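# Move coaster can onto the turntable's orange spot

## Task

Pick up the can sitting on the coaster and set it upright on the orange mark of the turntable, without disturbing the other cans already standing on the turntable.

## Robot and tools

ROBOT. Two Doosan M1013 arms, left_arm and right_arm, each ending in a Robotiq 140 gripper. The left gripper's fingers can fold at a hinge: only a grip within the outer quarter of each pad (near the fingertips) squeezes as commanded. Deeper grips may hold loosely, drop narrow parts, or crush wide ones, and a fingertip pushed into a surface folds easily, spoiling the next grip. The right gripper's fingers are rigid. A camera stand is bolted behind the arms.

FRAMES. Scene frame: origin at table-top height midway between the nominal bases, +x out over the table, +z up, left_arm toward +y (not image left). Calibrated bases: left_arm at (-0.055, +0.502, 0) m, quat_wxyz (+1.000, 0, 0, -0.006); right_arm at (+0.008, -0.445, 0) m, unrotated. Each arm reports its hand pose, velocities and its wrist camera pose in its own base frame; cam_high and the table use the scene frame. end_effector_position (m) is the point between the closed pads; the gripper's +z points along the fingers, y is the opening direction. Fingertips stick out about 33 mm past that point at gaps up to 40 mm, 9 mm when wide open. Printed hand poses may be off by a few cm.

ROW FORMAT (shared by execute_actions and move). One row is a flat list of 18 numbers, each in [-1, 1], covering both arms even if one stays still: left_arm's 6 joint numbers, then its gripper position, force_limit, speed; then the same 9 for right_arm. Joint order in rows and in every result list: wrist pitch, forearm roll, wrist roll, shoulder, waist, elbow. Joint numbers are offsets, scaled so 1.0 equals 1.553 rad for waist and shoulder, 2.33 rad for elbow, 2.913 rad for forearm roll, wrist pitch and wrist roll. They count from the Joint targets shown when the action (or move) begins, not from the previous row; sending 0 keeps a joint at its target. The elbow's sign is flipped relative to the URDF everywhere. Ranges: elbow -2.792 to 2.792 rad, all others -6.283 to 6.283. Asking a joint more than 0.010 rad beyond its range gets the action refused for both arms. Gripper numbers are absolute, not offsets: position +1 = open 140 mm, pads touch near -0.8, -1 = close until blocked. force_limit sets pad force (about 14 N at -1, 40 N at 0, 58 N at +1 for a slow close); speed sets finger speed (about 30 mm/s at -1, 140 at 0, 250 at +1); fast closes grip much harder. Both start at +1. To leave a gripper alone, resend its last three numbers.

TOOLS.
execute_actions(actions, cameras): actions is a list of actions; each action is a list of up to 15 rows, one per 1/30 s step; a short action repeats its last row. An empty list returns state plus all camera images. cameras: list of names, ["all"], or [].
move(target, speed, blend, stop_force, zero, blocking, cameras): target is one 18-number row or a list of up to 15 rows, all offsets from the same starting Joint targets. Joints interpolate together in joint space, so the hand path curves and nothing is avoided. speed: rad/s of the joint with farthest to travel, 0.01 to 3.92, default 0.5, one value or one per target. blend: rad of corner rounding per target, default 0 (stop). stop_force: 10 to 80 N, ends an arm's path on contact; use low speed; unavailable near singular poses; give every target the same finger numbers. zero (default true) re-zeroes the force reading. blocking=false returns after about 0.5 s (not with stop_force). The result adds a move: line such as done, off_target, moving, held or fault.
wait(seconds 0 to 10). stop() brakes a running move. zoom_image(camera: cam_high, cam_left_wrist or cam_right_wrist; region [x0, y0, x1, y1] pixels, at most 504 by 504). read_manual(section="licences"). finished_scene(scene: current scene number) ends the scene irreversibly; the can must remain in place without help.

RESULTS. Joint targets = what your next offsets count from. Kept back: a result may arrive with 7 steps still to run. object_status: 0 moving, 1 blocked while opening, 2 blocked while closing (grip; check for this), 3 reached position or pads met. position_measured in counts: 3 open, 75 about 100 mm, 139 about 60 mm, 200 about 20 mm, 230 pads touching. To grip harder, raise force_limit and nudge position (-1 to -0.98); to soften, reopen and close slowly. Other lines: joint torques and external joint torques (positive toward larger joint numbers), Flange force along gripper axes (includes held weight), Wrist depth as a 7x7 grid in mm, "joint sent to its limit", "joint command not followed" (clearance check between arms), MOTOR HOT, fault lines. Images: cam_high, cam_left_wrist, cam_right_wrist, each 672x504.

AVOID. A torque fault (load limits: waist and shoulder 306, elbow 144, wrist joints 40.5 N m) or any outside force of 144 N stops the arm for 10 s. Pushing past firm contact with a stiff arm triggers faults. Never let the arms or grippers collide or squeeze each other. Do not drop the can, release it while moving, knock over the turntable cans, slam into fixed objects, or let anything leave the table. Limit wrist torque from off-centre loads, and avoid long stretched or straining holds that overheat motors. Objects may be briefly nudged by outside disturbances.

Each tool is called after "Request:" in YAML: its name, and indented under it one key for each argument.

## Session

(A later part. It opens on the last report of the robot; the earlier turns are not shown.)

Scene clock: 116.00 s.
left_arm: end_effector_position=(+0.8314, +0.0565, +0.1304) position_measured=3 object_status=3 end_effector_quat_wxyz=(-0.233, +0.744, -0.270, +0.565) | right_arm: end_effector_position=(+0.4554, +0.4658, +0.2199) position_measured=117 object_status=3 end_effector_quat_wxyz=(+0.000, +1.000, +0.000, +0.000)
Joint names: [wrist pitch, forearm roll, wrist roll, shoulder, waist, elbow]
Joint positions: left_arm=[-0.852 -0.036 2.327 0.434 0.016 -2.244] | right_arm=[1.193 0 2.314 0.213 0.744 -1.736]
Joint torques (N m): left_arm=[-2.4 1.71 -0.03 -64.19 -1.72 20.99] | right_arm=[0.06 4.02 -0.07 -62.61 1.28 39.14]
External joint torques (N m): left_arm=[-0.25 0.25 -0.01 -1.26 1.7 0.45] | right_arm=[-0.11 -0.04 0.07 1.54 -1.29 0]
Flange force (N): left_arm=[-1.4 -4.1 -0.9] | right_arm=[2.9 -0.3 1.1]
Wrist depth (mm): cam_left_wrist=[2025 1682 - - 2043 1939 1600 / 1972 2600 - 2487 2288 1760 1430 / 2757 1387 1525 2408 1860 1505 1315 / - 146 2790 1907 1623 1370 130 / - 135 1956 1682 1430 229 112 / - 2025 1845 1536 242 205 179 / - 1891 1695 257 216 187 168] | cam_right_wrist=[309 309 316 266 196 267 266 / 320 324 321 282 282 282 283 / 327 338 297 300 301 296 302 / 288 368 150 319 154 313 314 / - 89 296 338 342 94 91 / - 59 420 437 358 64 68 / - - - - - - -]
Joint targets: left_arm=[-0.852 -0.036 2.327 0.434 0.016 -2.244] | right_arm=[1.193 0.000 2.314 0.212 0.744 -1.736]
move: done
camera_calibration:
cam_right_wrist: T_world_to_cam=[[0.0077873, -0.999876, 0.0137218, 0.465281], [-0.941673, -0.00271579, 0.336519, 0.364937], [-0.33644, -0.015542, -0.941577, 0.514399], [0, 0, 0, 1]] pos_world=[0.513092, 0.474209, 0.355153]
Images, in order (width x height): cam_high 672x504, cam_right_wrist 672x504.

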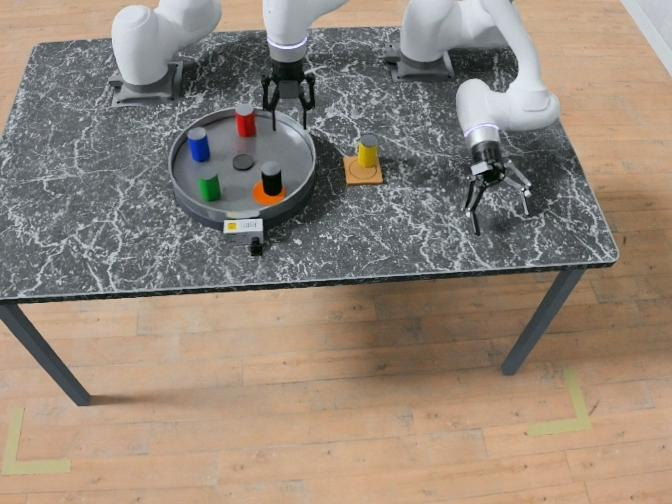

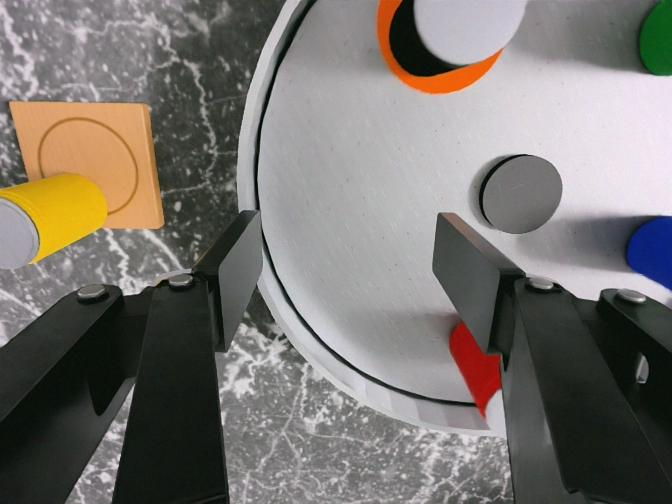

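Request:
move:
  target:
    - [0,0,0,0,0,0,1,1,1,0.00114,0,0.07936,0.18483,0.14881,0.1246,0.3,-0.1,-0.3]
    - [0,0,0,0,0,0,1,1,1,-0.04754,0,0.07936,0.22592,0.14881,0.09113,0.3,-0.1,-0.3]
  speed: [0.6,0.3]
  blend: [0.02,0]
  cameras: ["cam_right_wrist"]

Request:
execute_actions:
  actions:
    - [[0,0,0,0,0,0,1,1,1,0,0,0,0,0,0,-1,-0.1,-0.8]]
    - [[0,0,0,0,0,0,1,1,1,0,0,0,0,0,0,-1,-0.1,-0.8]]
  cameras: ["cam_right_wrist"]

Request:
move:
  target:
    - [0,0,0,0,0,0,1,1,1,0.04868,0,0,-0.04109,0,0.03347,-1,-0.1,-0.8]
    - [0,0,0,0,0,0,1,1,1,0.04754,0,-0.07936,-0.22592,-0.14881,-0.09113,-1,-0.1,-0.8]
  speed: [0.4,0.6]
  blend: [0.03,0]
  cameras: ["cam_high","cam_right_wrist"]

Scene clock: 120.27 s.
left_arm: end_effector_position=(+0.8314, +0.0565, +0.1304) position_measured=3 object_status=3 end_effector_quat_wxyz=(-0.233, +0.744, -0.270, +0.565) | right_arm: end_effector_position=(+0.4303, +0.6959, +0.0683) position_measured=91 object_status=3 end_effector_quat_wxyz=(+0.000, +1.000, +0.000, +0.000)
Joint names: [wrist pitch, forearm roll, wrist roll, shoulder, waist, elbow]
Joint positions: left_arm=[-0.852 -0.036 2.327 0.434 0.016 -2.244] | right_arm=[1.054 0 2.546 0.563 0.975 -1.524]
Joint torques (N m): left_arm=[-2.43 1.73 -0.03 -64.19 -1.11 21.09] | right_arm=[0.08 3.77 -0.09 -92.58 1.35 36.68]
External joint torques (N m): left_arm=[-0.23 0.22 0 -1.26 1.26 0.35] | right_arm=[-0.12 -0.07 0.09 1.26 -1.23 -0.25]
Flange force (N): left_arm=[-0.8 -3.3 -1.1] | right_arm=[1.7 -0.1 1.4]
Wrist depth (mm): cam_left_wrist=[2311 - - - 2025 2007 1611 / 1990 2265 - 2383 2221 1733 1412 / - 1448 1556 2311 1860 1515 1271 / - 135 2600 1891 1611 1370 130 / - 146 1939 1670 1430 229 112 / - 2408 1816 1536 242 206 180 / 1720 1907 1695 257 217 188 168] | cam_right_wrist=[175 176 174 173 174 178 177 / 186 186 184 175 177 186 192 / 197 196 198 183 188 201 201 / 210 205 163 108 146 131 212 / - 84 126 114 114 109 89 / - 59 243 247 242 - 64 / - - 266 267 267 - -]
Joint targets: left_arm=[-0.852 -0.036 2.327 0.434 0.016 -2.244] | right_arm=[1.054 0.000 2.546 0.563 0.975 -1.524]
move: done
camera_calibration:
cam_right_wrist: T_world_to_cam=[[0.00784635, -0.999877, 0.0135947, 0.697624], [-0.941704, -0.00281558, 0.336432, 0.393011], [-0.336352, -0.015442, -0.94161, 0.366775], [0, 0, 0, 1]] pos_world=[0.487992, 0.704309, 0.203654]
Images, in order (width x height): cam_right_wrist 672x504.

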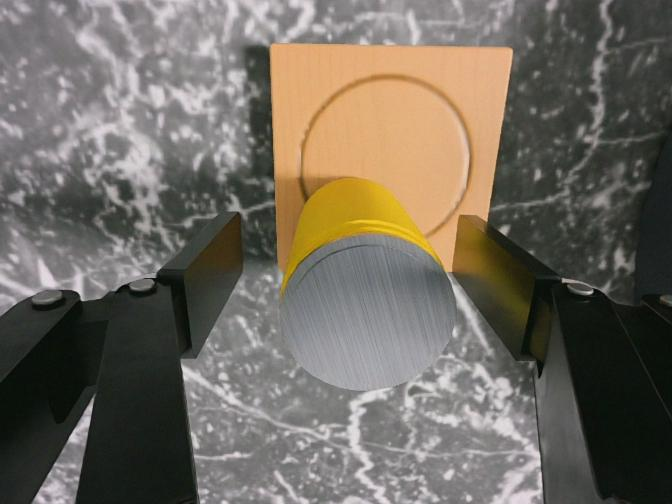

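Scene clock: 121.03 s.
left_arm: end_effector_position=(+0.8314, +0.0565, +0.1304) position_measured=3 object_status=3 end_effector_quat_wxyz=(-0.233, +0.744, -0.270, +0.565) | right_arm: end_effector_position=(+0.4302, +0.6959, +0.0683) position_measured=149 object_status=0 end_effector_quat_wxyz=(+0.000, +1.000, +0.000, +0.000)
Joint names: [wrist pitch, forearm roll, wrist roll, shoulder, waist, elbow]
Joint positions: left_arm=[-0.852 -0.036 2.327 0.434 0.016 -2.244] | right_arm=[1.054 0 2.546 0.563 0.975 -1.524]
Joint torques (N m): left_arm=[-2.48 1.74 -0.02 -64.69 -1.41 20.92] | right_arm=[0.07 3.71 -0.04 -89 1.15 34.44]
External joint torques (N m): left_arm=[-0.17 0.21 -0.01 -0.66 1.54 0.51] | right_arm=[-0.1 -0.02 0.04 -2.63 -1.35 1.99]
External joint torques at the end of the 1st action: left_arm=[-0.23 0.24 -0.02 -1.29 1.7 0.59] | right_arm=[-0.12 -0.07 0.07 1.37 -1.73 -0.4]
Flange force (N): left_arm=[-1.7 -3.3 0.0] | right_arm=[1.8 0.1 -3.4]
Flange force at the end of the 1st action (N): left_arm=[-1.2 -4.2 -0.7] | right_arm=[2.1 0.4 1.6]
Wrist depth (mm): cam_left_wrist=[2007 - - - 2043 1972 1623 / 2460 2359 - - 2311 1747 1395 / 2335 1387 1285 2514 1891 1495 1271 / 2359 136 2790 1891 1623 1330 130 / - 1536 1923 1670 1430 229 112 / - 2243 1802 1546 242 206 179 / - 2007 1682 258 216 187 168] | cam_right_wrist=[176 176 177 169 174 178 180 / 186 184 184 175 177 187 190 / 202 201 198 183 188 201 201 / 210 211 127 107 117 211 212 / - 92 91 113 113 93 205 / - - 57 245 247 64 69 / - - - 273 - - 69]
Joint targets: left_arm=[-0.852 -0.036 2.327 0.434 0.016 -2.244] | right_arm=[1.054 0.000 2.546 0.563 0.975 -1.524]
Kept back: 7 steps.
camera_calibration:
cam_right_wrist: T_world_to_cam=[[0.00784705, -0.999877, 0.0135936, 0.697625], [-0.941672, -0.00281516, 0.33652, 0.393011], [-0.336441, -0.0154414, -0.941578, 0.366717], [0, 0, 0, 1]] pos_world=[0.487992, 0.704309, 0.203553]
Images, in order (width x height): cam_right_wrist 672x504.

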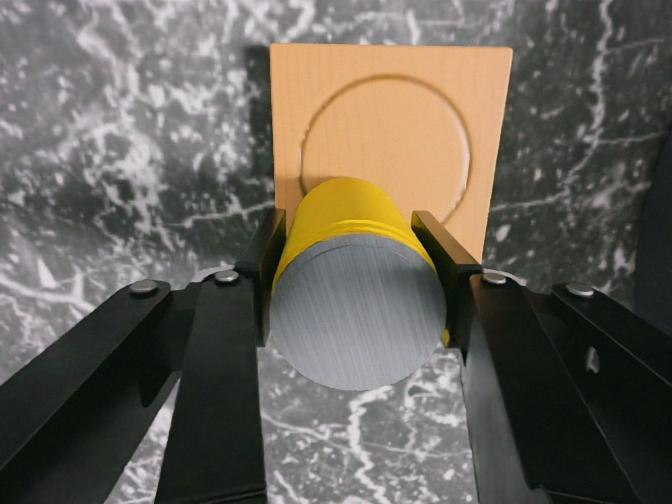

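Scene clock: 122.77 s.
left_arm: end_effector_position=(+0.8314, +0.0565, +0.1304) position_measured=3 object_status=3 end_effector_quat_wxyz=(-0.233, +0.744, -0.270, +0.565) | right_arm: end_effector_position=(+0.4554, +0.4659, +0.2199) position_measured=152 object_status=2 end_effector_quat_wxyz=(+0.000, +1.000, +0.000, +0.000)
Joint names: [wrist pitch, forearm roll, wrist roll, shoulder, waist, elbow]
Joint positions: left_arm=[-0.852 -0.036 2.327 0.434 0.016 -2.244] | right_arm=[1.193 0 2.314 0.213 0.744 -1.736]
Joint torques (N m): left_arm=[-2.44 1.74 -0.01 -64.38 -1.74 20.96] | right_arm=[0.1 4.07 -0.09 -63.52 1.27 40.18]
External joint torques (N m): left_arm=[-0.22 0.22 -0.02 -1.29 1.74 0.52] | right_arm=[-0.14 -0.14 0.09 3 -1.24 -1.5]
Flange force (N): left_arm=[-1.3 -4.2 -0.8] | right_arm=[2.4 0.1 3.8]
Wrist depth (mm): cam_left_wrist=[1600 - 2408 2359 2080 1972 1589 / 2542 - - - 2311 1720 1430 / - 1378 1760 2600 1907 1495 1271 / 2243 135 2660 1923 1600 1378 130 / - 135 1891 1682 1412 229 112 / 1907 2043 1802 1556 242 206 179 / - 1860 1695 257 217 187 168] | cam_right_wrist=[318 303 309 262 264 267 239 / 320 324 288 200 278 283 285 / 336 340 296 291 299 298 301 / 359 - 115 107 117 320 324 / - 92 91 114 113 93 336 / - - 57 121 - 64 69 / - - - 480 - - 69]
Joint targets: left_arm=[-0.852 -0.036 2.327 0.434 0.016 -2.244] | right_arm=[1.193 0.000 2.314 0.212 0.744 -1.736]
move: done
camera_calibration:
cam_right_wrist: T_world_to_cam=[[0.00791401, -0.999874, 0.0137838, 0.465291], [-0.941735, -0.00281717, 0.336344, 0.365139], [-0.336263, -0.0156425, -0.941638, 0.514507], [0, 0, 0, 1]] pos_world=[0.513191, 0.474309, 0.355254]
Images, in order (width x height): cam_high 672x504, cam_right_wrist 672x504.

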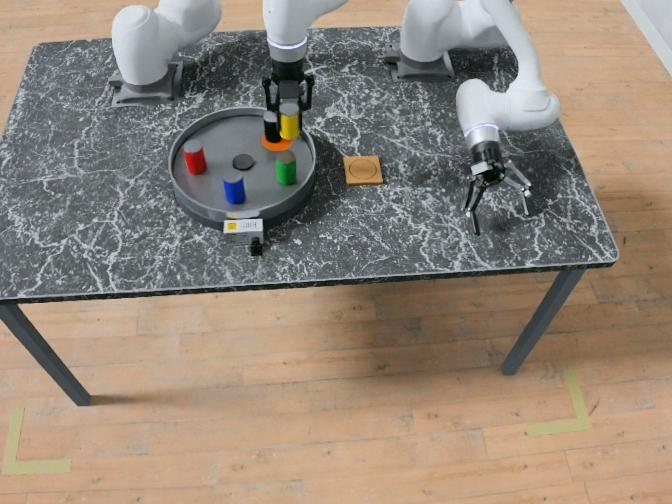

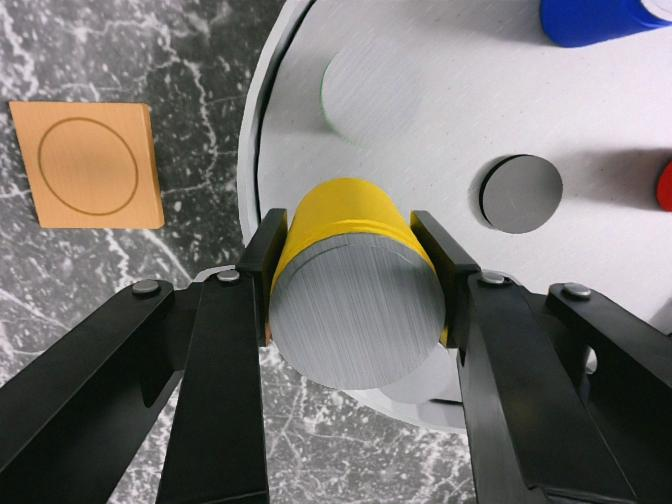

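Request:
wait:
  seconds: 7

Scene clock: 130.80 s.
left_arm: end_effector_position=(+0.8314, +0.0565, +0.1304) position_measured=3 object_status=3 end_effector_quat_wxyz=(-0.233, +0.744, -0.270, +0.565) | right_arm: end_effector_position=(+0.4554, +0.4658, +0.2200) position_measured=152 object_status=2 end_effector_quat_wxyz=(+0.000, +1.000, +0.000, +0.000)
Joint names: [wrist pitch, forearm roll, wrist roll, shoulder, waist, elbow]
Joint positions: left_arm=[-0.852 -0.036 2.327 0.434 0.016 -2.244] | right_arm=[1.193 0 2.314 0.212 0.744 -1.736]
Joint torques (N m): left_arm=[-2.45 1.72 -0.01 -64.54 -1.9 21.07] | right_arm=[0.08 3.99 -0.09 -63.61 1.27 40.09]
External joint torques (N m): left_arm=[-0.21 0.24 -0.03 -1.07 2.03 0.43] | right_arm=[-0.13 -0.02 0.09 2.84 -1.2 -1.11]
Flange force (N): left_arm=[-2.0 -4.4 -0.7] | right_arm=[2.7 -0.3 3.2]
Wrist depth (mm): cam_left_wrist=[1816 2025 - 2265 2118 1972 1611 / 2080 - 2660 2383 2221 1747 1412 / 2487 1395 1682 2600 1860 1515 1271 / 2335 135 2692 1907 1611 1370 130 / - 146 1845 1658 1421 228 112 / - 2080 1845 1546 242 206 179 / - 1891 1695 256 217 187 167] | cam_right_wrist=[312 311 307 265 190 265 262 / 322 325 285 281 282 283 285 / 337 341 298 292 299 296 303 / 374 - 115 108 117 321 324 / - 92 91 114 113 93 338 / - - 57 121 - 64 69 / - - - 457 - - 69]
Joint targets: left_arm=[-0.852 -0.036 2.327 0.434 0.016 -2.244] | right_arm=[1.193 0.000 2.314 0.212 0.744 -1.736]
Tool commands: left_gripper/position=+1.0 left_gripper/force_limit=+1.0 left_gripper/speed=+1.0 right_gripper/position=-1.0 right_gripper/force_limit=-0.1 right_gripper/speed=-0.8
wait: 7.00 s; at rest from the start

Request:
wait:
  seconds: 2.73

Request:
move:
  target: [0,0,0,0,0,0,1,1,1,-0.06546,0,0,0.04743,-0.0002,-0.05025,-1,-0.1,-0.8]
  speed: 0.3

Request:
execute_actions:
  actions:
    - [[0,0,0,0,0,0,1,1,1,0,0,0,0,0,0,0.1,-0.1,0]]

Request:
move:
  target: [0,0,0,0,0,0,1,1,1,0.06546,0,0,-0.04743,0.0002,0.05025,0.1,-0.1,0]
  speed: 0.45
  cameras: ["cam_high","cam_right_wrist"]

Scene clock: 133.80 s.
left_arm: end_effector_position=(+0.8314, +0.0565, +0.1304) position_measured=3 object_status=3 end_effector_quat_wxyz=(-0.233, +0.744, -0.270, +0.565) | right_arm: end_effector_position=(+0.4554, +0.4658, +0.2200) position_measured=152 object_status=2 end_effector_quat_wxyz=(+0.000, +1.000, +0.000, +0.000)
Joint names: [wrist pitch, forearm roll, wrist roll, shoulder, waist, elbow]
Joint positions: left_arm=[-0.852 -0.036 2.327 0.434 0.016 -2.244] | right_arm=[1.193 0 2.314 0.212 0.744 -1.736]
Joint torques (N m): left_arm=[-2.43 1.66 -0.02 -64.23 -1.74 20.9] | right_arm=[0.07 4.05 -0.04 -63.72 1.38 40.11]
External joint torques (N m): left_arm=[-0.23 0.28 -0.01 -1.3 1.93 0.47] | right_arm=[-0.1 -0.11 0.04 3.32 -1.25 -1.49]
Flange force (N): left_arm=[-1.6 -4.5 -0.9] | right_arm=[2.8 -0.2 3.9]
Wrist depth (mm): cam_left_wrist=[2080 2099 - 2158 2061 2043 1634 / 2335 - 2383 2757 2265 1695 1412 / 2514 1362 1658 2460 1860 1495 1271 / 2200 135 2860 1891 1600 1354 203 / - 1525 1923 1695 1421 229 107 / - 2359 1830 1515 242 206 179 / 1682 1956 1670 257 216 187 168] | cam_right_wrist=[309 311 308 266 265 267 269 / 320 323 322 274 279 282 285 / 335 342 297 205 300 297 302 / 373 - 115 107 117 320 323 / - 92 91 114 113 93 338 / - - 57 121 - 64 69 / - - - - - - 69]
Joint targets: left_arm=[-0.852 -0.036 2.327 0.434 0.016 -2.244] | right_arm=[1.193 0.000 2.314 0.212 0.744 -1.736]
Tool commands: left_gripper/position=+1.0 left_gripper/force_limit=+1.0 left_gripper/speed=+1.0 right_gripper/position=-1.0 right_gripper/force_limit=-0.1 right_gripper/speed=-0.8
wait: 2.73 s; at rest from the start

Scene clock: 134.77 s.
left_arm: end_effector_position=(+0.8314, +0.0565, +0.1304) position_measured=3 object_status=3 end_effector_quat_wxyz=(-0.233, +0.744, -0.270, +0.565) | right_arm: end_effector_position=(+0.4525, +0.4628, +0.1139) position_measured=152 object_status=2 end_effector_quat_wxyz=(+0.000, +1.000, +0.000, +0.000)
Joint names: [wrist pitch, forearm roll, wrist roll, shoulder, waist, elbow]
Joint positions: left_arm=[-0.852 -0.036 2.327 0.434 0.016 -2.244] | right_arm=[1.002 0 2.314 0.286 0.744 -1.853]
Joint torques (N m): left_arm=[-2.4 1.68 0 -64.01 -1.71 21] | right_arm=[0.13 3.65 -0.05 -67.35 1.53 36.93]
External joint torques (N m): left_arm=[-0.26 0.29 -0.03 -1.47 1.73 0.45] | right_arm=[-0.18 -0.06 0.05 3.12 -1.62 -1.66]
Flange force (N): left_arm=[-1.3 -4.4 -1.2] | right_arm=[2.4 1.0 4.6]
Wrist depth (mm): cam_left_wrist=[1972 2138 2118 - 2007 2007 1623 / 1830 2118 2335 2724 2243 1747 1421 / 2692 1378 2408 2514 1891 1486 1278 / 2311 136 2825 1891 1623 1338 130 / - 135 1923 1695 1430 229 112 / - 1956 1787 1486 241 206 179 / - 1891 1623 257 216 187 168] | cam_right_wrist=[219 217 167 171 170 171 172 / 226 229 180 181 182 182 182 / 237 243 192 188 193 193 190 / 249 256 127 108 117 204 199 / - 92 91 114 113 93 217 / - - 59 237 238 64 69 / - - - 245 - - 69]
Joint targets: left_arm=[-0.852 -0.036 2.327 0.434 0.016 -2.244] | right_arm=[1.002 0.000 2.314 0.286 0.744 -1.853]
move: done

Scene clock: 135.03 s.
left_arm: end_effector_position=(+0.8314, +0.0565, +0.1304) position_measured=3 object_status=3 end_effector_quat_wxyz=(-0.233, +0.744, -0.270, +0.565) | right_arm: end_effector_position=(+0.4524, +0.4628, +0.1139) position_measured=119 object_status=0 end_effector_quat_wxyz=(+0.000, +1.000, +0.000, +0.000)
Joint names: [wrist pitch, forearm roll, wrist roll, shoulder, waist, elbow]
Joint positions: left_arm=[-0.852 -0.036 2.327 0.434 0.016 -2.244] | right_arm=[1.002 0 2.314 0.286 0.744 -1.853]
Joint torques (N m): left_arm=[-2.42 1.76 -0.01 -64.35 -2.11 20.9] | right_arm=[0.15 3.63 -0.1 -65.9 1.69 35.84]
External joint torques (N m): left_arm=[-0.25 0.22 -0.02 -1.18 2.04 0.64] | right_arm=[-0.2 -0.05 0.1 1.69 -1.56 -0.64]
Flange force (N): left_arm=[-1.8 -4.5 -0.5] | right_arm=[2.3 0.9 2.4]
Wrist depth (mm): cam_left_wrist=[2288 2025 2221 2179 2118 1972 1589 / 2179 2221 2487 - 2288 1747 1412 / - 1315 1505 2383 1907 1505 1278 / - 135 2757 1956 1634 1346 130 / - 135 1939 1658 1430 229 112 / - 2860 1830 1556 242 205 179 / - 1875 1646 257 216 187 168] | cam_right_wrist=[216 217 167 171 172 172 173 / 226 228 180 181 181 182 183 / 234 241 192 173 193 194 190 / 247 257 124 111 115 201 200 / - 90 124 121 121 94 92 / - 59 202 237 238 64 68 / - - 330 245 258 - -]
Joint targets: left_arm=[-0.852 -0.036 2.327 0.434 0.016 -2.244] | right_arm=[1.002 0.000 2.314 0.286 0.744 -1.853]
Kept back: 7 steps.

Scene clock: 136.27 s.
left_arm: end_effector_position=(+0.8314, +0.0565, +0.1304) position_measured=3 object_status=3 end_effector_quat_wxyz=(-0.233, +0.744, -0.270, +0.565) | right_arm: end_effector_position=(+0.4554, +0.4658, +0.2199) position_measured=117 object_status=3 end_effector_quat_wxyz=(+0.000, +1.000, +0.000, +0.000)
Joint names: [wrist pitch, forearm roll, wrist roll, shoulder, waist, elbow]
Joint positions: left_arm=[-0.852 -0.036 2.327 0.434 0.016 -2.244] | right_arm=[1.193 0 2.314 0.213 0.744 -1.736]
Joint torques (N m): left_arm=[-2.38 1.73 0.02 -64.16 -1.93 21.11] | right_arm=[0.09 4.03 -0.05 -63.74 1.64 39.61]
External joint torques (N m): left_arm=[-0.28 0.25 -0.06 -1.31 1.72 0.34] | right_arm=[-0.13 -0.08 0.05 3.49 -1.57 -0.84]
Flange force (N): left_arm=[-1.5 -4.1 -1.2] | right_arm=[4.1 -0.9 3.3]
Wrist depth (mm): cam_left_wrist=[2099 2007 - 2179 2007 1990 1623 / - - - - 2221 1747 1421 / - 1271 1354 2408 1891 1495 1271 / 2288 136 2790 1956 1589 1323 130 / - 146 1972 1720 1412 229 112 / 1845 2061 1802 1536 242 206 179 / - 1907 1634 258 216 187 167] | cam_right_wrist=[- 311 307 265 189 267 256 / 320 320 283 280 283 283 284 / 334 339 306 299 300 296 301 / 369 368 150 310 154 314 321 / - 89 309 310 246 94 91 / - 59 428 420 359 64 68 / - - - 452 475 - -]
Joint targets: left_arm=[-0.852 -0.036 2.327 0.434 0.016 -2.244] | right_arm=[1.193 0.000 2.314 0.212 0.744 -1.736]
move: done
camera_calibration:
cam_right_wrist: T_world_to_cam=[[0.0077873, -0.999876, 0.0137218, 0.465281], [-0.941673, -0.00271579, 0.336519, 0.364937], [-0.33644, -0.015542, -0.941577, 0.514399], [0, 0, 0, 1]] pos_world=[0.513092, 0.474209, 0.355153]
Images, in order (width x height): cam_high 672x504, cam_right_wrist 672x504.

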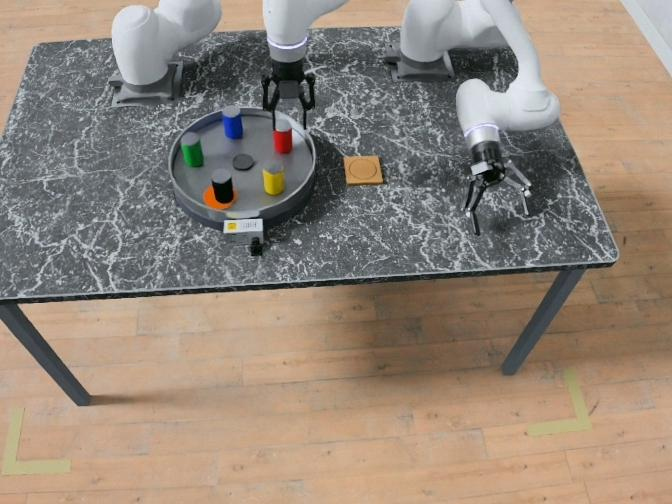

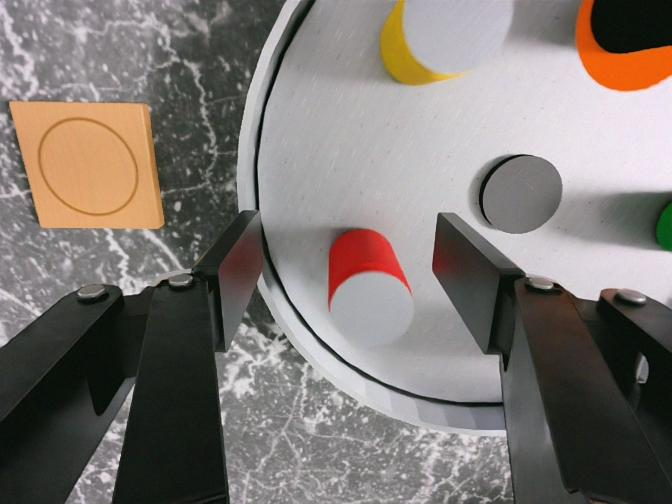

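Request:
zoom_image:
  camera: "cam_high"
  region: [160, 100, 320, 220]

Scaled by 3.150 from the camera's 672x504 image, which has a finer 960x720 frame.

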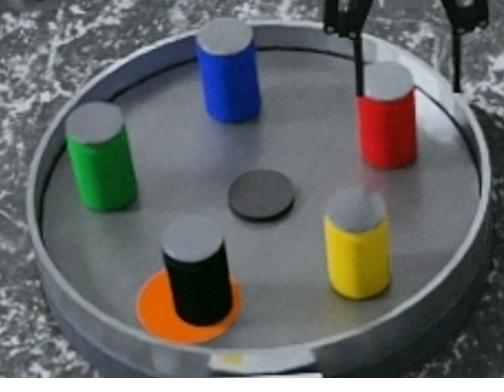

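Request:
finished_scene:
  scene: 1

The scene is finished: the task was done.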